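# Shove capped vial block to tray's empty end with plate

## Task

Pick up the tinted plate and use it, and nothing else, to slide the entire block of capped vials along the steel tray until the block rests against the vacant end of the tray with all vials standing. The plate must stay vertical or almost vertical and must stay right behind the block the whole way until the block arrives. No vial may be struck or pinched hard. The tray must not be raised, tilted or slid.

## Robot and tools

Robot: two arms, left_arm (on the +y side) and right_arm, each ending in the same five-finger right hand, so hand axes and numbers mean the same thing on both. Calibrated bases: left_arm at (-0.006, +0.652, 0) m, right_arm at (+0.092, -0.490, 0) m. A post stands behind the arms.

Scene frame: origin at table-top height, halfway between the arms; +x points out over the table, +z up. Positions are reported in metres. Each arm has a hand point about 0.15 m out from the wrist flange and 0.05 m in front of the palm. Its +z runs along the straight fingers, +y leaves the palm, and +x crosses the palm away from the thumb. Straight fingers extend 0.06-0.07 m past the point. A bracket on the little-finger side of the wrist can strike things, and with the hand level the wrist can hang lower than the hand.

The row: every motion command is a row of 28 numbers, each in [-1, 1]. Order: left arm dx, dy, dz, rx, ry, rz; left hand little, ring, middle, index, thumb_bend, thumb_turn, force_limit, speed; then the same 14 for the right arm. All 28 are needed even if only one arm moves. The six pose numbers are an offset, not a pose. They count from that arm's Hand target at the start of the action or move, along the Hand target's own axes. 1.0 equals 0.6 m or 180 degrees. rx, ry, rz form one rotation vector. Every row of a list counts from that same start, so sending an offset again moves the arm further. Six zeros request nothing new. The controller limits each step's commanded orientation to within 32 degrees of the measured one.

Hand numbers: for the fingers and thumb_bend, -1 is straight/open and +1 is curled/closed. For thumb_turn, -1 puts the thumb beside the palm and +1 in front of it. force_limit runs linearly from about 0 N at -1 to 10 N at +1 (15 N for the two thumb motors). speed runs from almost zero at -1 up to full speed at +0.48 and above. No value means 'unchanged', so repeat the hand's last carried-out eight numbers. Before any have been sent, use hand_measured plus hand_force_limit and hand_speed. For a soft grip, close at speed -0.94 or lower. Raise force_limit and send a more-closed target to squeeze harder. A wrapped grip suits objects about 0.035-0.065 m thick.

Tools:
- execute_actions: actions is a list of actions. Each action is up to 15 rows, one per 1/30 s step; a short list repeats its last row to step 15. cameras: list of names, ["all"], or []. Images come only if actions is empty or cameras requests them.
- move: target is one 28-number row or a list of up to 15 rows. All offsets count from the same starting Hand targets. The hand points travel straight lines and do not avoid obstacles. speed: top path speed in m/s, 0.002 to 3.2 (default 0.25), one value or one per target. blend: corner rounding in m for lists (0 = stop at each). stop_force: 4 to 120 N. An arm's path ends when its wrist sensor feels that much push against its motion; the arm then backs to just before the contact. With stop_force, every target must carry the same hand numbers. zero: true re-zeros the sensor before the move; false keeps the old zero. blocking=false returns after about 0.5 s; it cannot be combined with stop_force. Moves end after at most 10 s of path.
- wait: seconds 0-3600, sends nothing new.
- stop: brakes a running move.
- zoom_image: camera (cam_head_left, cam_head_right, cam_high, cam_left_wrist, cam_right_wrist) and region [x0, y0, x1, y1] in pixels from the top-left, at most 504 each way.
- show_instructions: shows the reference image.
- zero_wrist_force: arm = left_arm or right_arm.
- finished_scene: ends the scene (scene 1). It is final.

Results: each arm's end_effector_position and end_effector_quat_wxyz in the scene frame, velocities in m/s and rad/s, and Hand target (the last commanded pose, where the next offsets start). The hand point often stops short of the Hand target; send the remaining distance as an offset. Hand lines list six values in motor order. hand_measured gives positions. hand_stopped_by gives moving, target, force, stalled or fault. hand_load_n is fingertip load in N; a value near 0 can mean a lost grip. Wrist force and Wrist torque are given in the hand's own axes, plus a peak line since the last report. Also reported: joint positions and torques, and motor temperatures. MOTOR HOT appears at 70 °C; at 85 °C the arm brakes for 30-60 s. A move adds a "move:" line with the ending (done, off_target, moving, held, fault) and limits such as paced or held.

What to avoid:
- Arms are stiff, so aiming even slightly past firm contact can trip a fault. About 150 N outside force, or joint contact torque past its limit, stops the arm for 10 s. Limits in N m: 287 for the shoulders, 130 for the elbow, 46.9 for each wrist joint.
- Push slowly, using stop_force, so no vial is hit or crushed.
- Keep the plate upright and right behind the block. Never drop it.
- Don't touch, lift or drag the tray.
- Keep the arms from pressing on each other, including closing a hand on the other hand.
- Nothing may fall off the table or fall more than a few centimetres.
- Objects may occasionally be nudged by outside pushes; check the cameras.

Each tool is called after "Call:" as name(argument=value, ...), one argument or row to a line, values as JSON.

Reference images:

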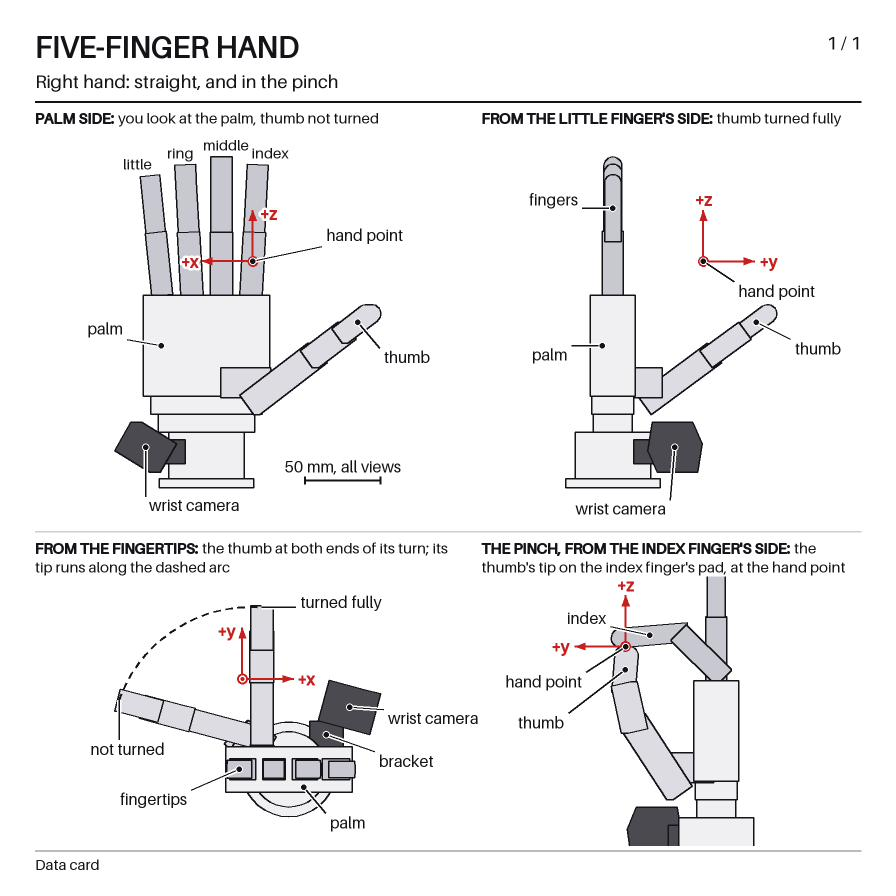

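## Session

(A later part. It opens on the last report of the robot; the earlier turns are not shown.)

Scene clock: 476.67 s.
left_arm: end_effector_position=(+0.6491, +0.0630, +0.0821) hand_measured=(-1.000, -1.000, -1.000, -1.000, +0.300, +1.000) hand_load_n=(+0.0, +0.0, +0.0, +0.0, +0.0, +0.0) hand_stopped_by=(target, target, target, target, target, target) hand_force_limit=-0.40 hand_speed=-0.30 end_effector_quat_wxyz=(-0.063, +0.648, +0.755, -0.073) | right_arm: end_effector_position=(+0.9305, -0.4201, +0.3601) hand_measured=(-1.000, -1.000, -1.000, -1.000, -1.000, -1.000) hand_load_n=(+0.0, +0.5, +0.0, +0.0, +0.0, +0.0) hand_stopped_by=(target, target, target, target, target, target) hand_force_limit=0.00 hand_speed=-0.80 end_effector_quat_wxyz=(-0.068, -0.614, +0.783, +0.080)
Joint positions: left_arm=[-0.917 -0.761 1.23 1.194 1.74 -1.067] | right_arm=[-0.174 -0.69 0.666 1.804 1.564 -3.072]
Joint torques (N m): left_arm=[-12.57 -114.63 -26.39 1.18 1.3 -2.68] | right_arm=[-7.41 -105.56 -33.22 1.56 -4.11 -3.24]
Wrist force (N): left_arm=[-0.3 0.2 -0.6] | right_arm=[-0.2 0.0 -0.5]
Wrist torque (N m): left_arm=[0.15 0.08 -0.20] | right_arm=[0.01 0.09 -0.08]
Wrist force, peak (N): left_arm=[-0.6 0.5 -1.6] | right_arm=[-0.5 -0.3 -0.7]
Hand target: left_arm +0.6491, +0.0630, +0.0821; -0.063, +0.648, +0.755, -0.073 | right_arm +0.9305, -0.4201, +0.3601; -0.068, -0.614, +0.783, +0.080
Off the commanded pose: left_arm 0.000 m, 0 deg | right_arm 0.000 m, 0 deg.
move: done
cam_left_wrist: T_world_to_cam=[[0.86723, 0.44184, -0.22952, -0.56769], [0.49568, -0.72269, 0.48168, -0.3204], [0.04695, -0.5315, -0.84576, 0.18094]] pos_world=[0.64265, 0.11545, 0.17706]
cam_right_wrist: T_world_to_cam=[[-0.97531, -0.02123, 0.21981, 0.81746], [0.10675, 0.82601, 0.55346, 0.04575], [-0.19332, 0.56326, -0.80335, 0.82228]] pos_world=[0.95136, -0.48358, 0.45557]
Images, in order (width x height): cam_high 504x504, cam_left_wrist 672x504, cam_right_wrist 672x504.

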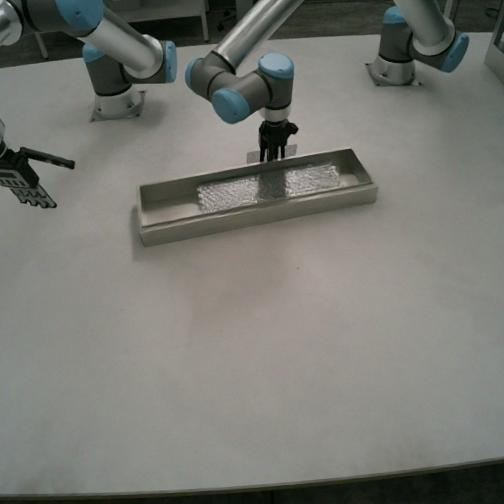

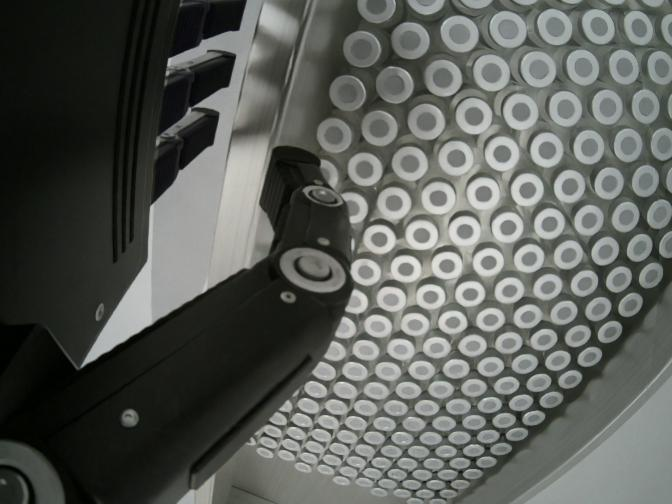

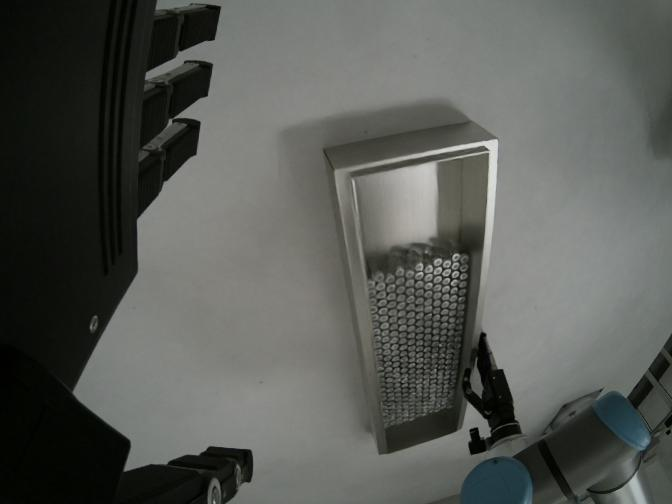

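Call:
move(
  target=[0,0,0,0,0,0,-1,-1,-1,-1,1,1,-0.4,-0.75, 0,0,0,0,0,0,-1,-1,-1,-1,-1,-1,0,-0.8],
  cameras=["all"],
)

Call:
zoom_image(
  camera="cam_left_wrist",
  region=[80, 100, 480, 500],
)

Call:
zoom_image(
  camera="cam_right_wrist",
  region=[440, 310, 540, 430],
)

Call:
zoom_image(
  camera="cam_head_left",
  region=[130, 280, 230, 360],
)

Scene clock: 484.93 s.
left_arm: end_effector_position=(+0.6491, +0.0630, +0.0822) hand_measured=(-1.000, -1.000, -1.000, -1.000, +0.808, +1.000) hand_load_n=(+0.0, +0.0, +0.0, +0.5, +6.0, +0.5) hand_stopped_by=(target, target, target, target, force, target) hand_force_limit=-0.40 hand_speed=-0.75 end_effector_quat_wxyz=(-0.063, +0.648, +0.755, -0.073) | right_arm: end_effector_position=(+0.9305, -0.4201, +0.3601) hand_measured=(-1.000, -1.000, -1.000, -1.000, -1.000, -1.000) hand_load_n=(+0.0, +0.0, +0.0, +0.0, +0.0, +0.0) hand_stopped_by=(target, target, target, target, target, target) hand_force_limit=0.00 hand_speed=-0.80 end_effector_quat_wxyz=(-0.068, -0.614, +0.783, +0.080)
Joint positions: left_arm=[-0.917 -0.761 1.23 1.194 1.74 -1.067] | right_arm=[-0.174 -0.69 0.666 1.804 1.564 -3.072]
Joint torques (N m): left_arm=[-9.24 -111.93 -28.34 1.59 1.37 -2.72] | right_arm=[-6.34 -104.84 -33.42 1.66 -4.04 -3.17]
Wrist force (N): left_arm=[-0.5 -1.2 -2.6] | right_arm=[-0.2 -0.3 -0.4]
Wrist torque (N m): left_arm=[0.40 0.10 -0.20] | right_arm=[-0.03 0.08 -0.09]
Wrist force, peak (N): left_arm=[-0.5 -0.9 -3.0] | right_arm=[-0.4 -0.3 -0.8]
Hand target: left_arm +0.6491, +0.0630, +0.0821; -0.063, +0.648, +0.755, -0.073 | right_arm +0.9305, -0.4201, +0.3601; -0.068, -0.614, +0.783, +0.080
Off the commanded pose: left_arm 0.000 m, 0 deg | right_arm 0.000 m, 0 deg.
move: done
cam_left_wrist: T_world_to_cam=[[0.86723, 0.44184, -0.22952, -0.56769], [0.49568, -0.72269, 0.48168, -0.3204], [0.04695, -0.5315, -0.84576, 0.18094]] pos_world=[0.64265, 0.11545, 0.17706]
cam_right_wrist: T_world_to_cam=[[-0.97531, -0.02123, 0.21981, 0.81746], [0.10675, 0.82601, 0.55346, 0.04575], [-0.19332, 0.56326, -0.80335, 0.82228]] pos_world=[0.95136, -0.48358, 0.45557]

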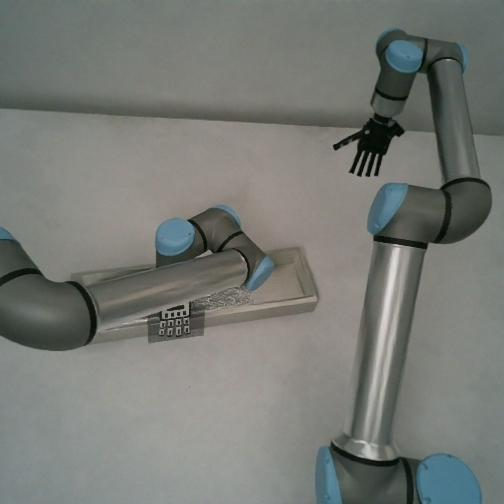

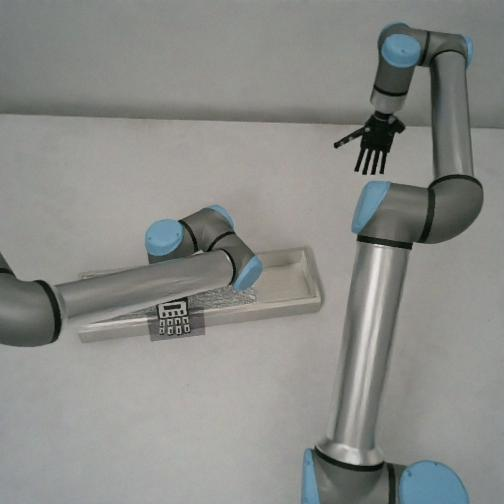

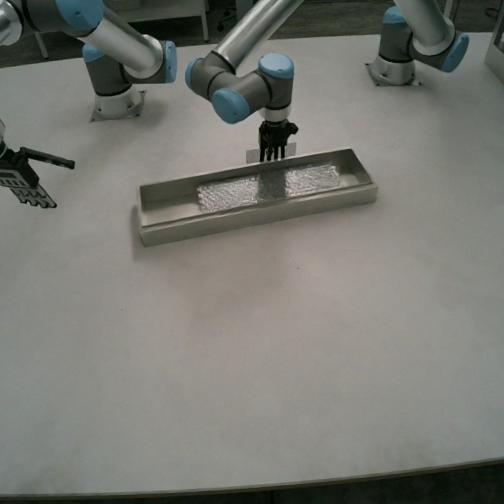

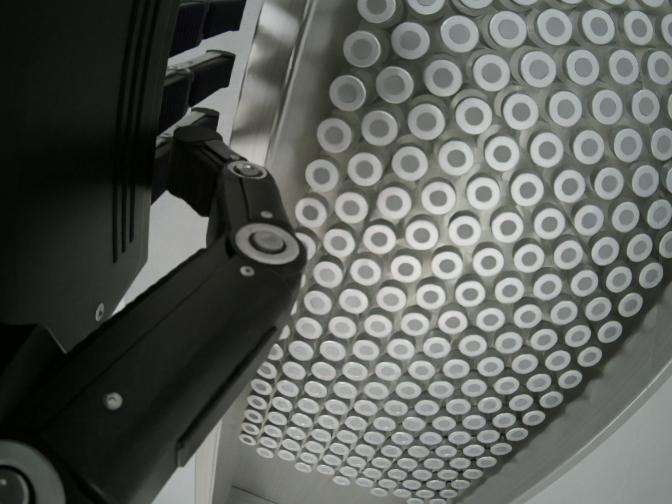

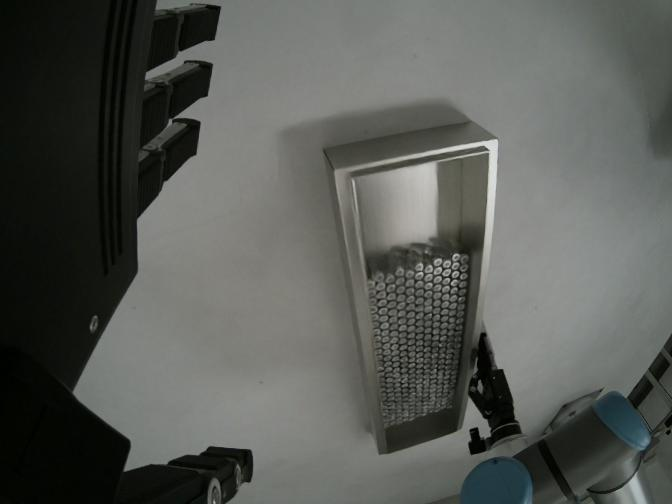

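Scaled by 1.260 from the camera's image (finer frame: 960x720).

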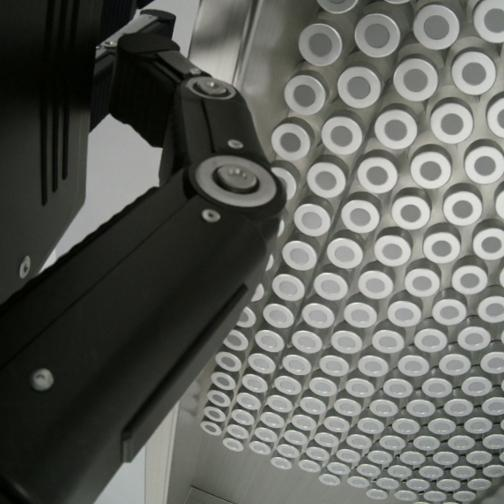

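Scaled by 4.200 from the camera's image (finer frame: 960x720).

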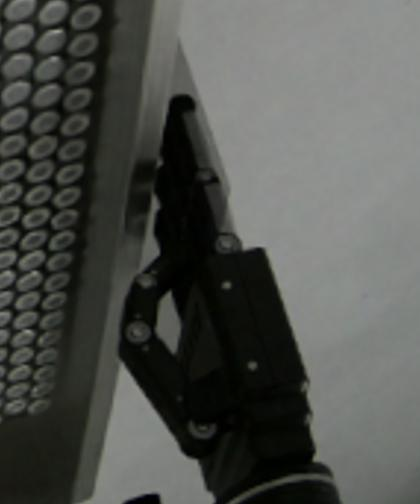

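Scaled by 5.040 from the camera's image (finer frame: 720x720).

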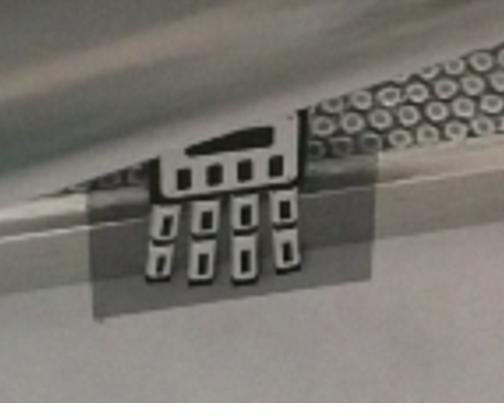

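Call:
move(
  target=[0,0,0,0,0,0,-1,-1,-1,-1,0.97,1,0.2,-0.75, 0,0,0,0,0,0,-1,-1,-1,-1,-1,-1,0,-0.8],
  cameras=["cam_right_wrist"],
)

Call:
zoom_image(
  camera="cam_right_wrist",
  region=[440, 310, 540, 430],
)

Scene clock: 501.63 s.
left_arm: end_effector_position=(+0.6491, +0.0630, +0.0822) hand_measured=(-1.000, -1.000, -1.000, -1.000, +0.826, +1.000) hand_load_n=(+0.0, +0.5, +0.0, +0.0, +9.0, +0.5) hand_stopped_by=(target, target, target, target, force, target) hand_force_limit=0.20 hand_speed=-0.75 end_effector_quat_wxyz=(-0.063, +0.648, +0.755, -0.073) | right_arm: end_effector_position=(+0.9305, -0.4201, +0.3601) hand_measured=(-1.000, -1.000, -1.000, -1.000, -1.000, -1.000) hand_load_n=(+0.0, +0.0, +0.0, +0.0, +0.0, +0.0) hand_stopped_by=(target, target, target, target, target, target) hand_force_limit=0.00 hand_speed=-0.80 end_effector_quat_wxyz=(-0.068, -0.614, +0.783, +0.080)
Joint positions: left_arm=[-0.917 -0.761 1.23 1.194 1.74 -1.067] | right_arm=[-0.174 -0.69 0.666 1.804 1.564 -3.072]
Joint torques (N m): left_arm=[-10.92 -99.67 -28.94 1.5 1.31 -2.9] | right_arm=[-5.24 -104.1 -34 1.46 -3.97 -3.1]
Wrist force (N): left_arm=[-0.5 -1.6 -3.4] | right_arm=[-0.1 -0.3 -0.5]
Wrist torque (N m): left_arm=[0.48 0.13 -0.23] | right_arm=[-0.04 0.06 -0.09]
Wrist force, peak (N): left_arm=[-0.6 -1.9 -3.5] | right_arm=[-0.7 -0.5 -0.7]
Hand target: left_arm +0.6491, +0.0630, +0.0821; -0.063, +0.648, +0.755, -0.073 | right_arm +0.9305, -0.4201, +0.3601; -0.068, -0.614, +0.783, +0.080
Off the commanded pose: left_arm 0.000 m, 0 deg | right_arm 0.000 m, 0 deg.
move: done
cam_right_wrist: T_world_to_cam=[[-0.97531, -0.02123, 0.21981, 0.81746], [0.10675, 0.82601, 0.55346, 0.04575], [-0.19332, 0.56326, -0.80335, 0.82228]] pos_world=[0.95136, -0.48358, 0.45557]

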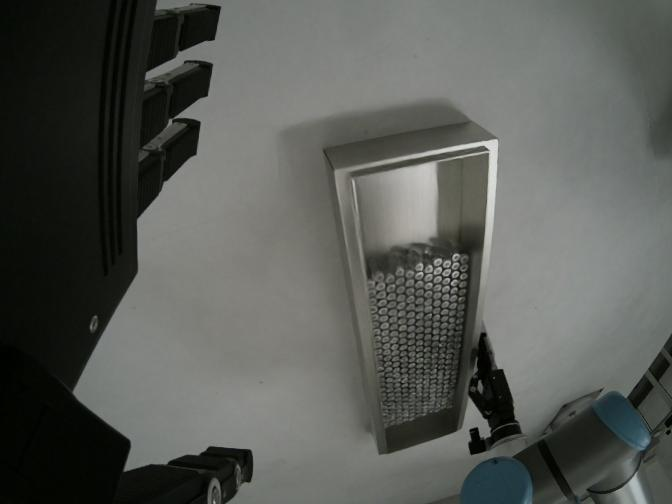

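Scaled by 4.200 from the camera's image (finer frame: 960x720).

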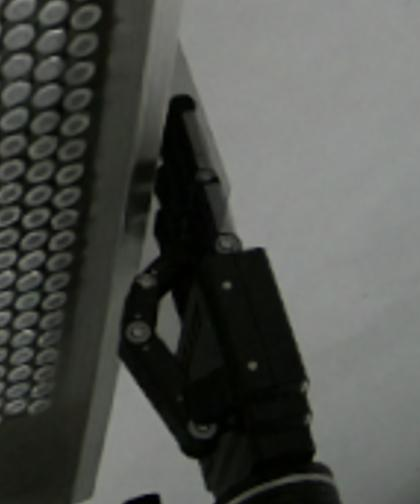

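Call:
move(
  target=[
    [0,-0.0217,-0.0058,0,0,0,-1,-1,-1,-1,0.97,1,0.2,-0.75, 0,0,0,0,0,0,-1,-1,-1,-1,-1,-1,0,-0.8],
    [0,-0.0808,-0.239,0,0,0,-1,-1,-1,-1,0.97,1,0.2,-0.75, 0,0,0,0,0,0,-1,-1,-1,-1,-1,-1,0,-0.8],
  ],
  speed=[0.03,0.08],
  cameras=["all"],
)

Call:
zoom_image(
  camera="cam_right_wrist",
  region=[440, 250, 640, 450],
)

Call:
zoom_image(
  camera="cam_high",
  region=[220, 60, 330, 170],
)

Call:
zoom_image(
  camera="cam_head_left",
  region=[130, 240, 250, 360],
)

Scene clock: 521.30 s.
left_arm: end_effector_position=(+0.6293, +0.0599, +0.2323) hand_measured=(-1.000, -1.000, -1.000, -1.000, +0.826, +1.000) hand_load_n=(+0.0, +0.0, +0.0, +0.0, +8.5, +0.5) hand_stopped_by=(target, target, target, target, force, target) hand_force_limit=0.20 hand_speed=-0.75 end_effector_quat_wxyz=(-0.063, +0.648, +0.755, -0.073) | right_arm: end_effector_position=(+0.9305, -0.4201, +0.3601) hand_measured=(-1.000, -1.000, -1.000, -1.000, -1.000, -1.000) hand_load_n=(+0.0, +0.0, +0.0, +0.0, +0.0, +0.0) hand_stopped_by=(target, target, target, target, target, target) hand_force_limit=0.00 hand_speed=-0.80 end_effector_quat_wxyz=(-0.068, -0.614, +0.783, +0.080)
Joint positions: left_arm=[-0.938 -0.879 1.158 1.381 1.742 -1.088] | right_arm=[-0.174 -0.69 0.666 1.804 1.564 -3.072]
Joint torques (N m): left_arm=[-2.85 -89.88 -30.55 1.21 3.05 -2.09] | right_arm=[-5.84 -104.47 -35.38 1.64 -4.15 -3.36]
Wrist force (N): left_arm=[-0.8 0.9 0.3] | right_arm=[-0.1 -0.4 -0.4]
Wrist torque (N m): left_arm=[0.18 0.11 -0.06] | right_arm=[-0.04 0.07 -0.09]
Wrist force, peak (N): left_arm=[-0.3 -1.9 -4.0] | right_arm=[-0.2 -0.6 -0.6]
Hand target: left_arm +0.6293, +0.0599, +0.2322; -0.063, +0.648, +0.755, -0.073 | right_arm +0.9305, -0.4201, +0.3601; -0.068, -0.614, +0.783, +0.080
Off the commanded pose: left_arm 0.000 m, 0 deg | right_arm 0.000 m, 0 deg.
move: done
cam_left_wrist: T_world_to_cam=[[0.86723, 0.44187, -0.22948, -0.51463], [0.49568, -0.72263, 0.48178, -0.38511], [0.04705, -0.53157, -0.84571, 0.3071]] pos_world=[0.62274, 0.11235, 0.32716]
cam_right_wrist: T_world_to_cam=[[-0.97531, -0.02123, 0.21981, 0.81746], [0.10675, 0.82601, 0.55346, 0.04575], [-0.19332, 0.56326, -0.80335, 0.82228]] pos_world=[0.95136, -0.48358, 0.45557]

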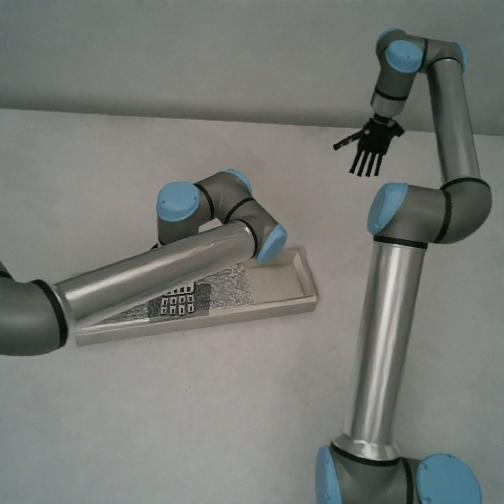

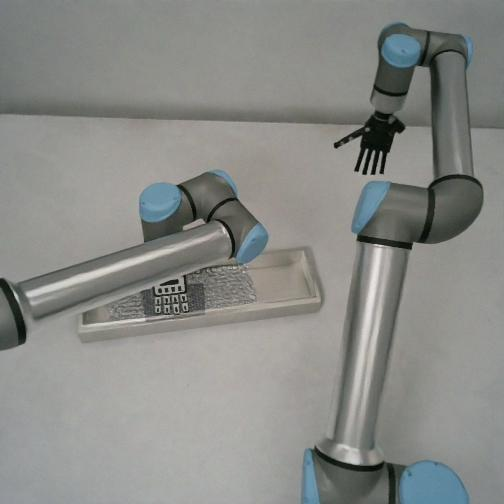

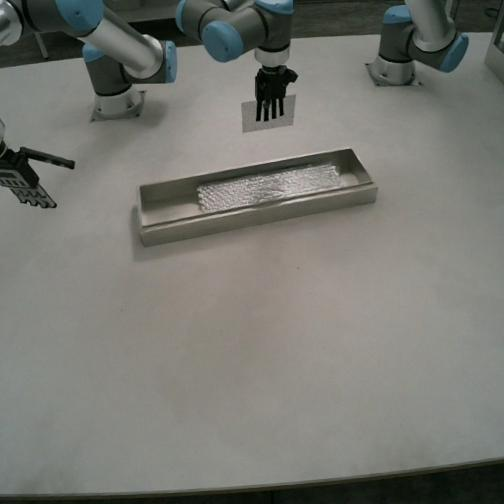

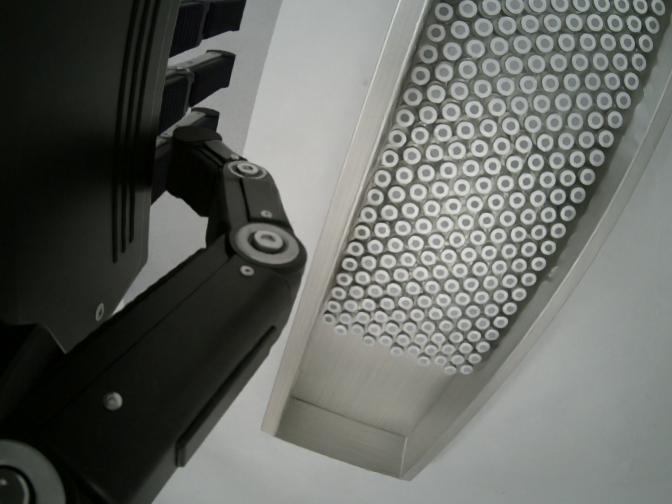

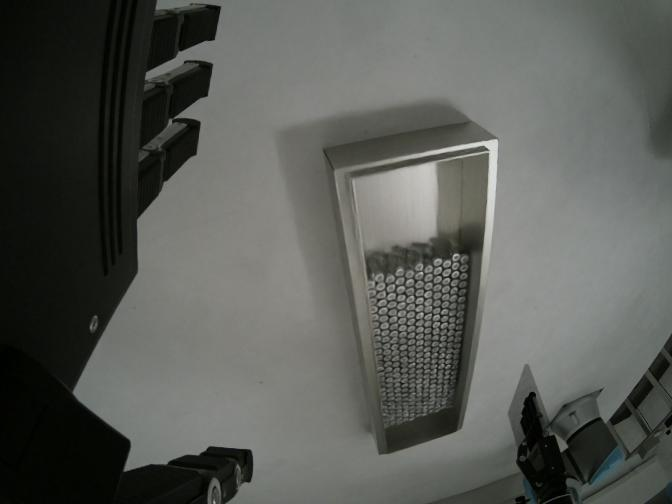

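Scaled by 2.520 from the camera's image (finer frame: 960x720).

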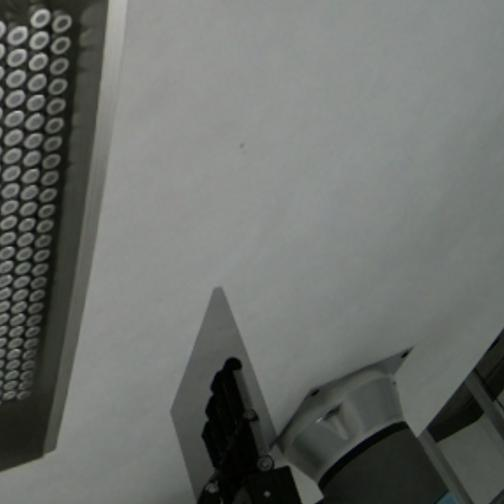

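Scaled by 4.582 from the camera's image (finer frame: 720x720).

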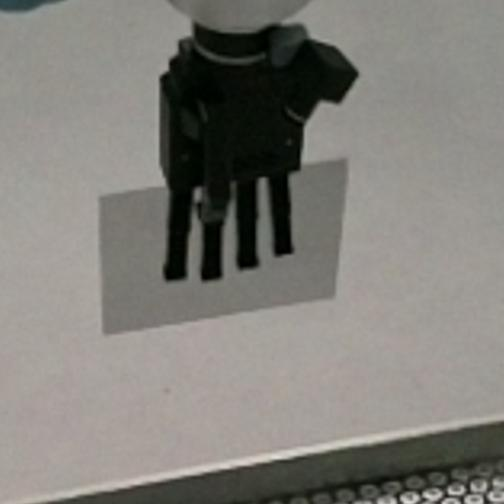

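Scaled by 4.200 from the camera's image (finer frame: 720x720).

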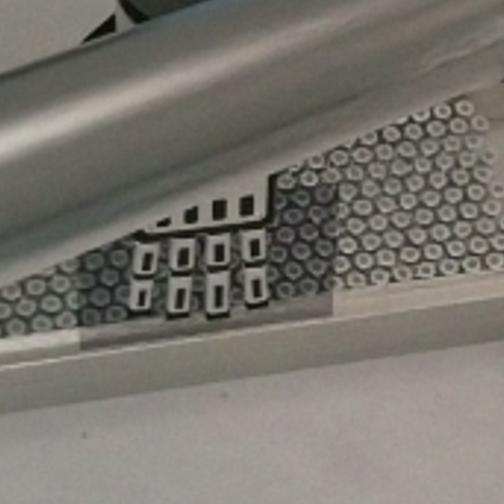

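Call:
move(
  target=[0.3135,0.0872,0.0378,-0.048,0.048,0.4981,-1,-1,-1,-1,0.97,1,0.2,-0.75, 0,0,0,0,0,0,-1,-1,-1,-1,-1,-1,0,-0.8],
  speed=0.2,
  cameras=["all"],
)

Call:
zoom_image(
  camera="cam_right_wrist",
  region=[340, 300, 540, 500],
)

Call:
zoom_image(
  camera="cam_high",
  region=[270, 80, 400, 210],
)

Call:
zoom_image(
  camera="cam_left_wrist",
  region=[80, 0, 560, 500],
)

Call:
zoom_image(
  camera="cam_head_left",
  region=[60, 230, 200, 370],
)

Scene clock: 584.50 s.
left_arm: end_effector_position=(+0.6471, +0.2530, +0.2000) hand_measured=(-1.000, -1.000, -1.000, -1.000, +0.826, +1.000) hand_load_n=(+0.0, +0.0, +0.0, -0.5, +8.5, +0.5) hand_stopped_by=(target, target, target, target, force, target) hand_force_limit=0.20 hand_speed=-0.75 end_effector_quat_wxyz=(+0.000, +0.997, +0.077, +0.000) | right_arm: end_effector_position=(+0.9305, -0.4201, +0.3601) hand_measured=(-1.000, -1.000, -1.000, -1.000, -1.000, -1.000) hand_load_n=(+0.0, +0.0, +0.0, +0.0, +0.0, +0.0) hand_stopped_by=(target, target, target, target, target, target) hand_force_limit=0.00 hand_speed=-0.80 end_effector_quat_wxyz=(-0.068, -0.614, +0.783, +0.080)
Joint positions: left_arm=[-0.688 -1.003 1.418 1.156 1.571 0.724] | right_arm=[-0.174 -0.69 0.666 1.804 1.564 -3.072]
Joint torques (N m): left_arm=[-7.9 -80.54 -46.55 6.34 2.77 3.6] | right_arm=[-5.32 -103.49 -37.55 1.6 -4.19 -3.07]
Wrist force (N): left_arm=[-0.9 0.3 0.3] | right_arm=[-0.2 0.0 -0.3]
Wrist torque (N m): left_arm=[0.10 0.15 -0.05] | right_arm=[0.00 0.08 -0.08]
Wrist force, peak (N): left_arm=[-1.3 0.8 0.4] | right_arm=[-0.6 -0.6 -0.5]
Hand target: left_arm +0.6471, +0.2530, +0.1999; +0.000, +0.997, +0.077, +0.000 | right_arm +0.9305, -0.4201, +0.3601; -0.068, -0.614, +0.783, +0.080
Off the commanded pose: left_arm 0.000 m, 0 deg | right_arm 0.000 m, 0 deg.
move: done
cam_left_wrist: T_world_to_cam=[[0.44668, -0.89336, -0.04876, -0.04899], [-0.73689, -0.39826, 0.54624, 0.46389], [-0.50741, -0.20807, -0.83621, 0.65666]] pos_world=[0.69691, 0.27761, 0.29333]
cam_right_wrist: T_world_to_cam=[[-0.97531, -0.02123, 0.21981, 0.81746], [0.10675, 0.82601, 0.55346, 0.04575], [-0.19332, 0.56326, -0.80335, 0.82228]] pos_world=[0.95136, -0.48358, 0.45557]

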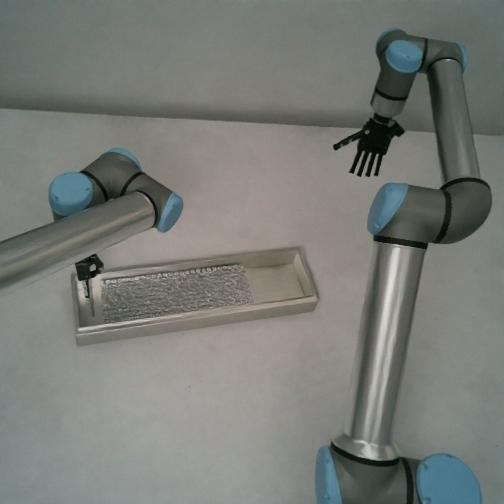

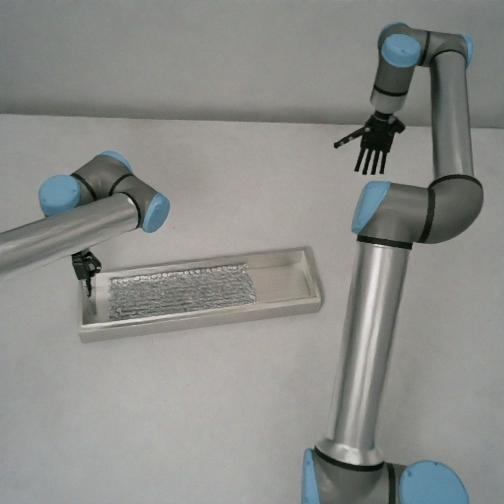

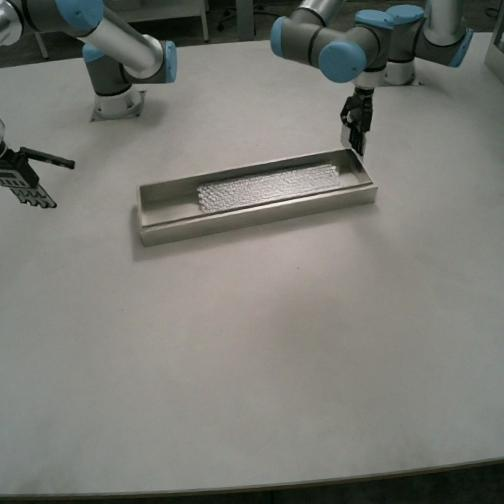

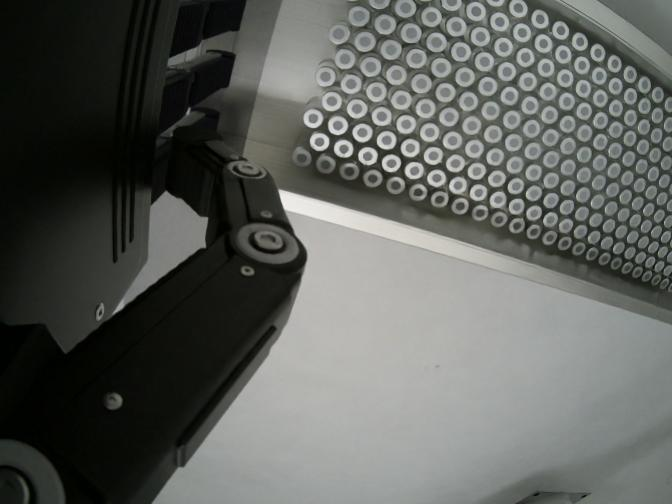

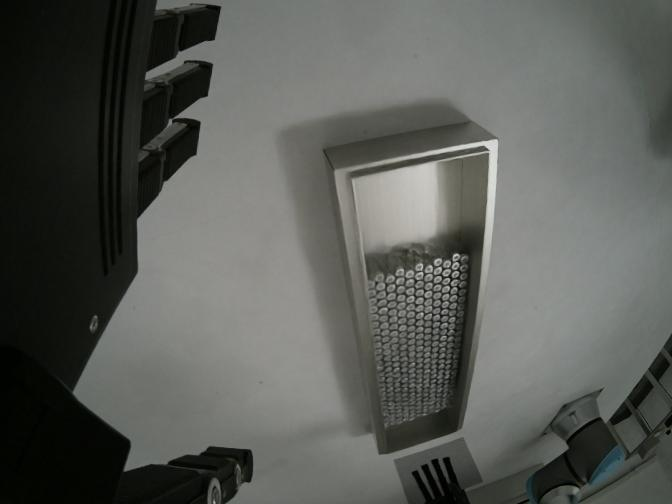

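Scaled by 2.520 from the camera's image (finer frame: 960x720).

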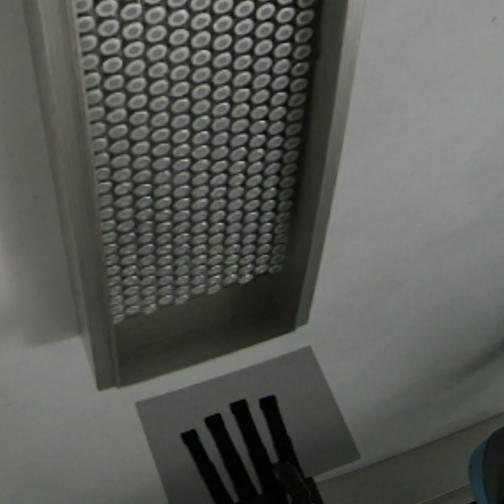

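Scaled by 3.877 from the camera's image (finer frame: 720x720).

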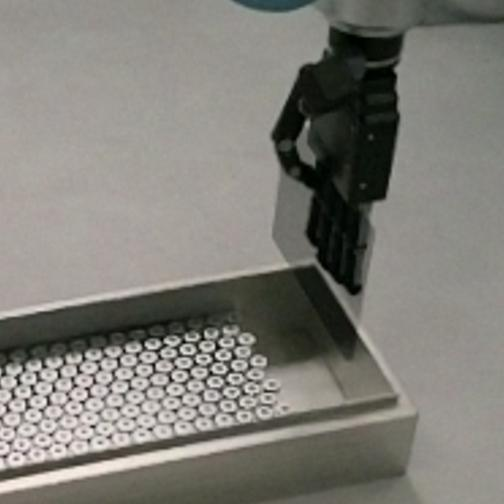

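Scaled by 1.008 from the camera's image (finer frame: 960x720).

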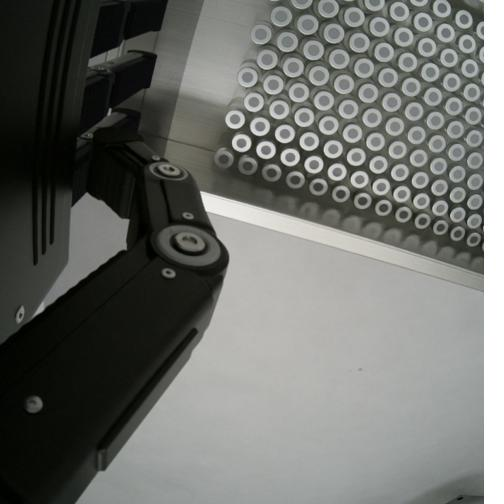

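Scaled by 3.600 from the camera's image (finer frame: 720x720).

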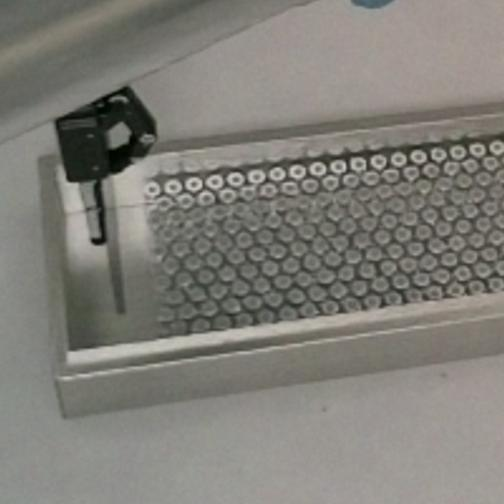

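Call:
move(
  target=[0,0,0.0542,0,0,0,-1,-1,-1,-1,0.97,1,0.2,-0.75, 0,0,0,0,0,0,-1,-1,-1,-1,-1,-1,0,-0.8],
  speed=0.06,
  stop_force=5,
  cameras=["all"],
)

Call:
zoom_image(
  camera="cam_right_wrist",
  region=[350, 380, 500, 500],
)

Call:
zoom_image(
  camera="cam_high",
  region=[310, 110, 390, 190],
)

Call:
zoom_image(
  camera="cam_left_wrist",
  region=[100, 0, 400, 300],
)

Call:
zoom_image(
  camera="cam_head_left",
  region=[60, 250, 140, 350],
)

Call:
zoom_image(
  camera="cam_head_right",
  region=[60, 250, 140, 350],
)

Scene clock: 615.43 s.
left_arm: end_effector_position=(+0.6471, +0.2530, +0.1674) hand_measured=(-1.000, -1.000, -1.000, -1.000, +0.826, +1.000) hand_load_n=(+0.0, +0.0, +0.0, +0.0, +9.0, +0.5) hand_stopped_by=(target, target, target, target, force, target) hand_force_limit=0.20 hand_speed=-0.75 end_effector_quat_wxyz=(+0.000, +0.997, +0.077, +0.000) | right_arm: end_effector_position=(+0.9305, -0.4201, +0.3601) hand_measured=(-1.000, -1.000, -1.000, -1.000, -1.000, -1.000) hand_load_n=(+0.0, +0.0, +0.0, -0.5, +0.0, +0.0) hand_stopped_by=(target, target, target, target, target, target) hand_force_limit=0.00 hand_speed=-0.80 end_effector_quat_wxyz=(-0.068, -0.614, +0.783, +0.080)
Joint positions: left_arm=[-0.688 -0.98 1.443 1.108 1.571 0.724] | right_arm=[-0.174 -0.69 0.666 1.804 1.564 -3.072]
Joint torques (N m): left_arm=[-10.32 -100.05 -45.6 5.93 2.81 1.96] | right_arm=[-6.02 -102.32 -38.15 1.9 -4.27 -2.9]
Wrist force (N): left_arm=[-0.8 0.4 0.0] | right_arm=[-0.3 0.0 -0.1]
Wrist torque (N m): left_arm=[0.12 0.14 -0.08] | right_arm=[-0.02 0.09 -0.09]
Wrist force, peak (N): left_arm=[-1.2 0.4 1.0] | right_arm=[-0.2 -0.9 -0.4]
Hand target: left_arm +0.6471, +0.2530, +0.1674; +0.000, +0.997, +0.077, +0.000 | right_arm +0.9305, -0.4201, +0.3601; -0.068, -0.614, +0.783, +0.080
Off the commanded pose: left_arm 0.000 m, 0 deg | right_arm 0.000 m, 0 deg.
move: done
cam_left_wrist: T_world_to_cam=[[0.44644, -0.89348, -0.04874, -0.05047], [-0.73698, -0.39805, 0.54628, 0.48159], [-0.5075, -0.20796, -0.83618, 0.62949]] pos_world=[0.69691, 0.27751, 0.26082]
cam_right_wrist: T_world_to_cam=[[-0.97531, -0.02123, 0.21981, 0.81746], [0.10675, 0.82601, 0.55346, 0.04575], [-0.19332, 0.56326, -0.80335, 0.82228]] pos_world=[0.95136, -0.48358, 0.45557]

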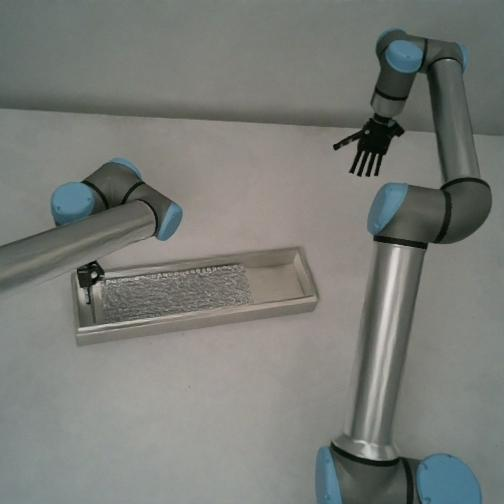

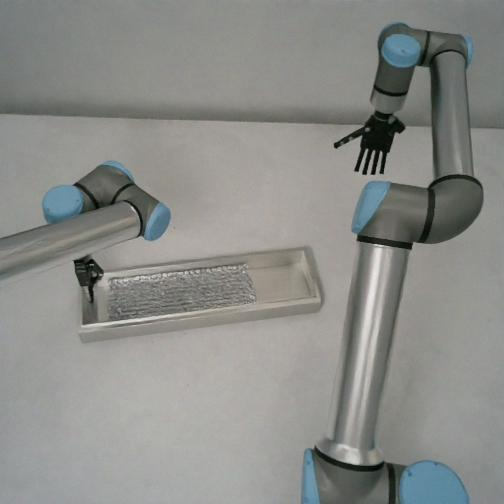

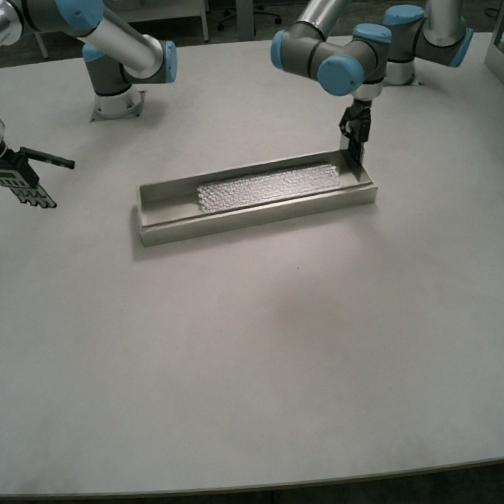

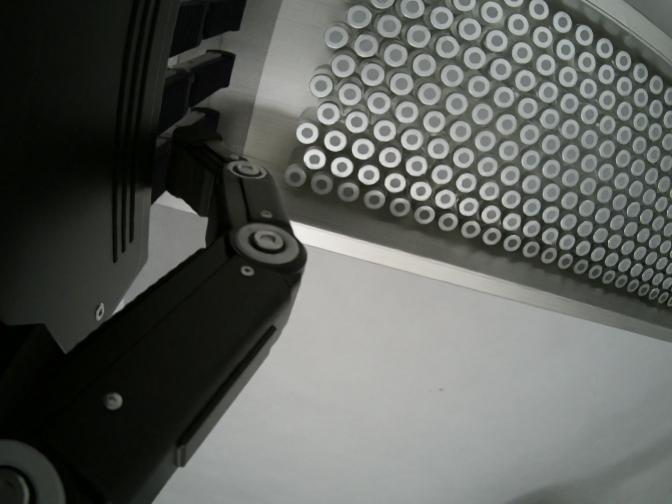

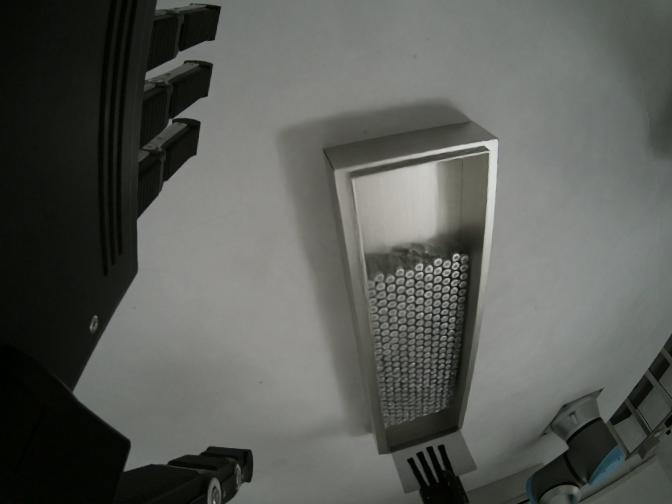

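Scaled by 3.360 from the camera's image (finer frame: 960x720).

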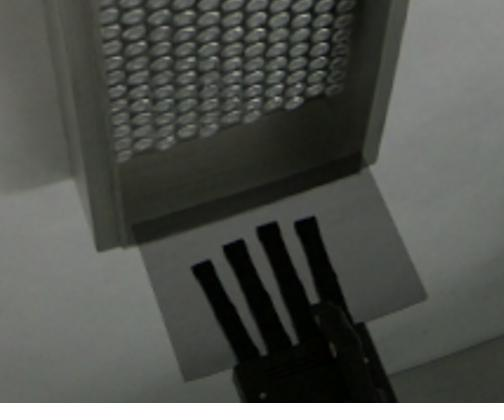

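Scaled by 6.300 from the camera's image (finer frame: 720x720).

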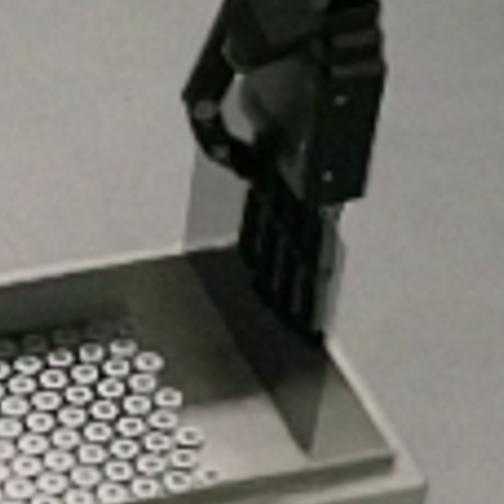

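Scaled by 1.680 from the camera's image (finer frame: 960x720).

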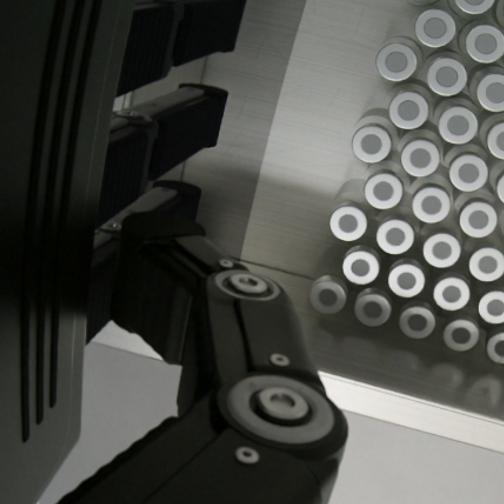

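Scaled by 5.040 from the camera's image (finer frame: 720x720).

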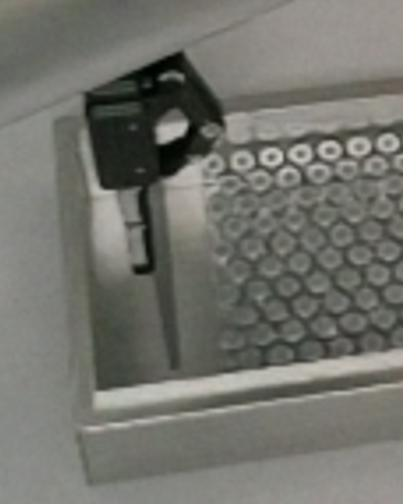

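Scaled by 5.040 from the camera's image (finer frame: 720x720).

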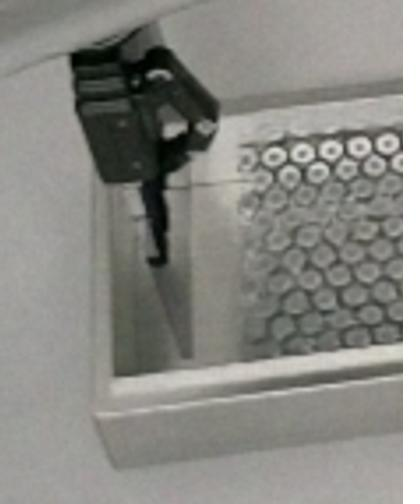

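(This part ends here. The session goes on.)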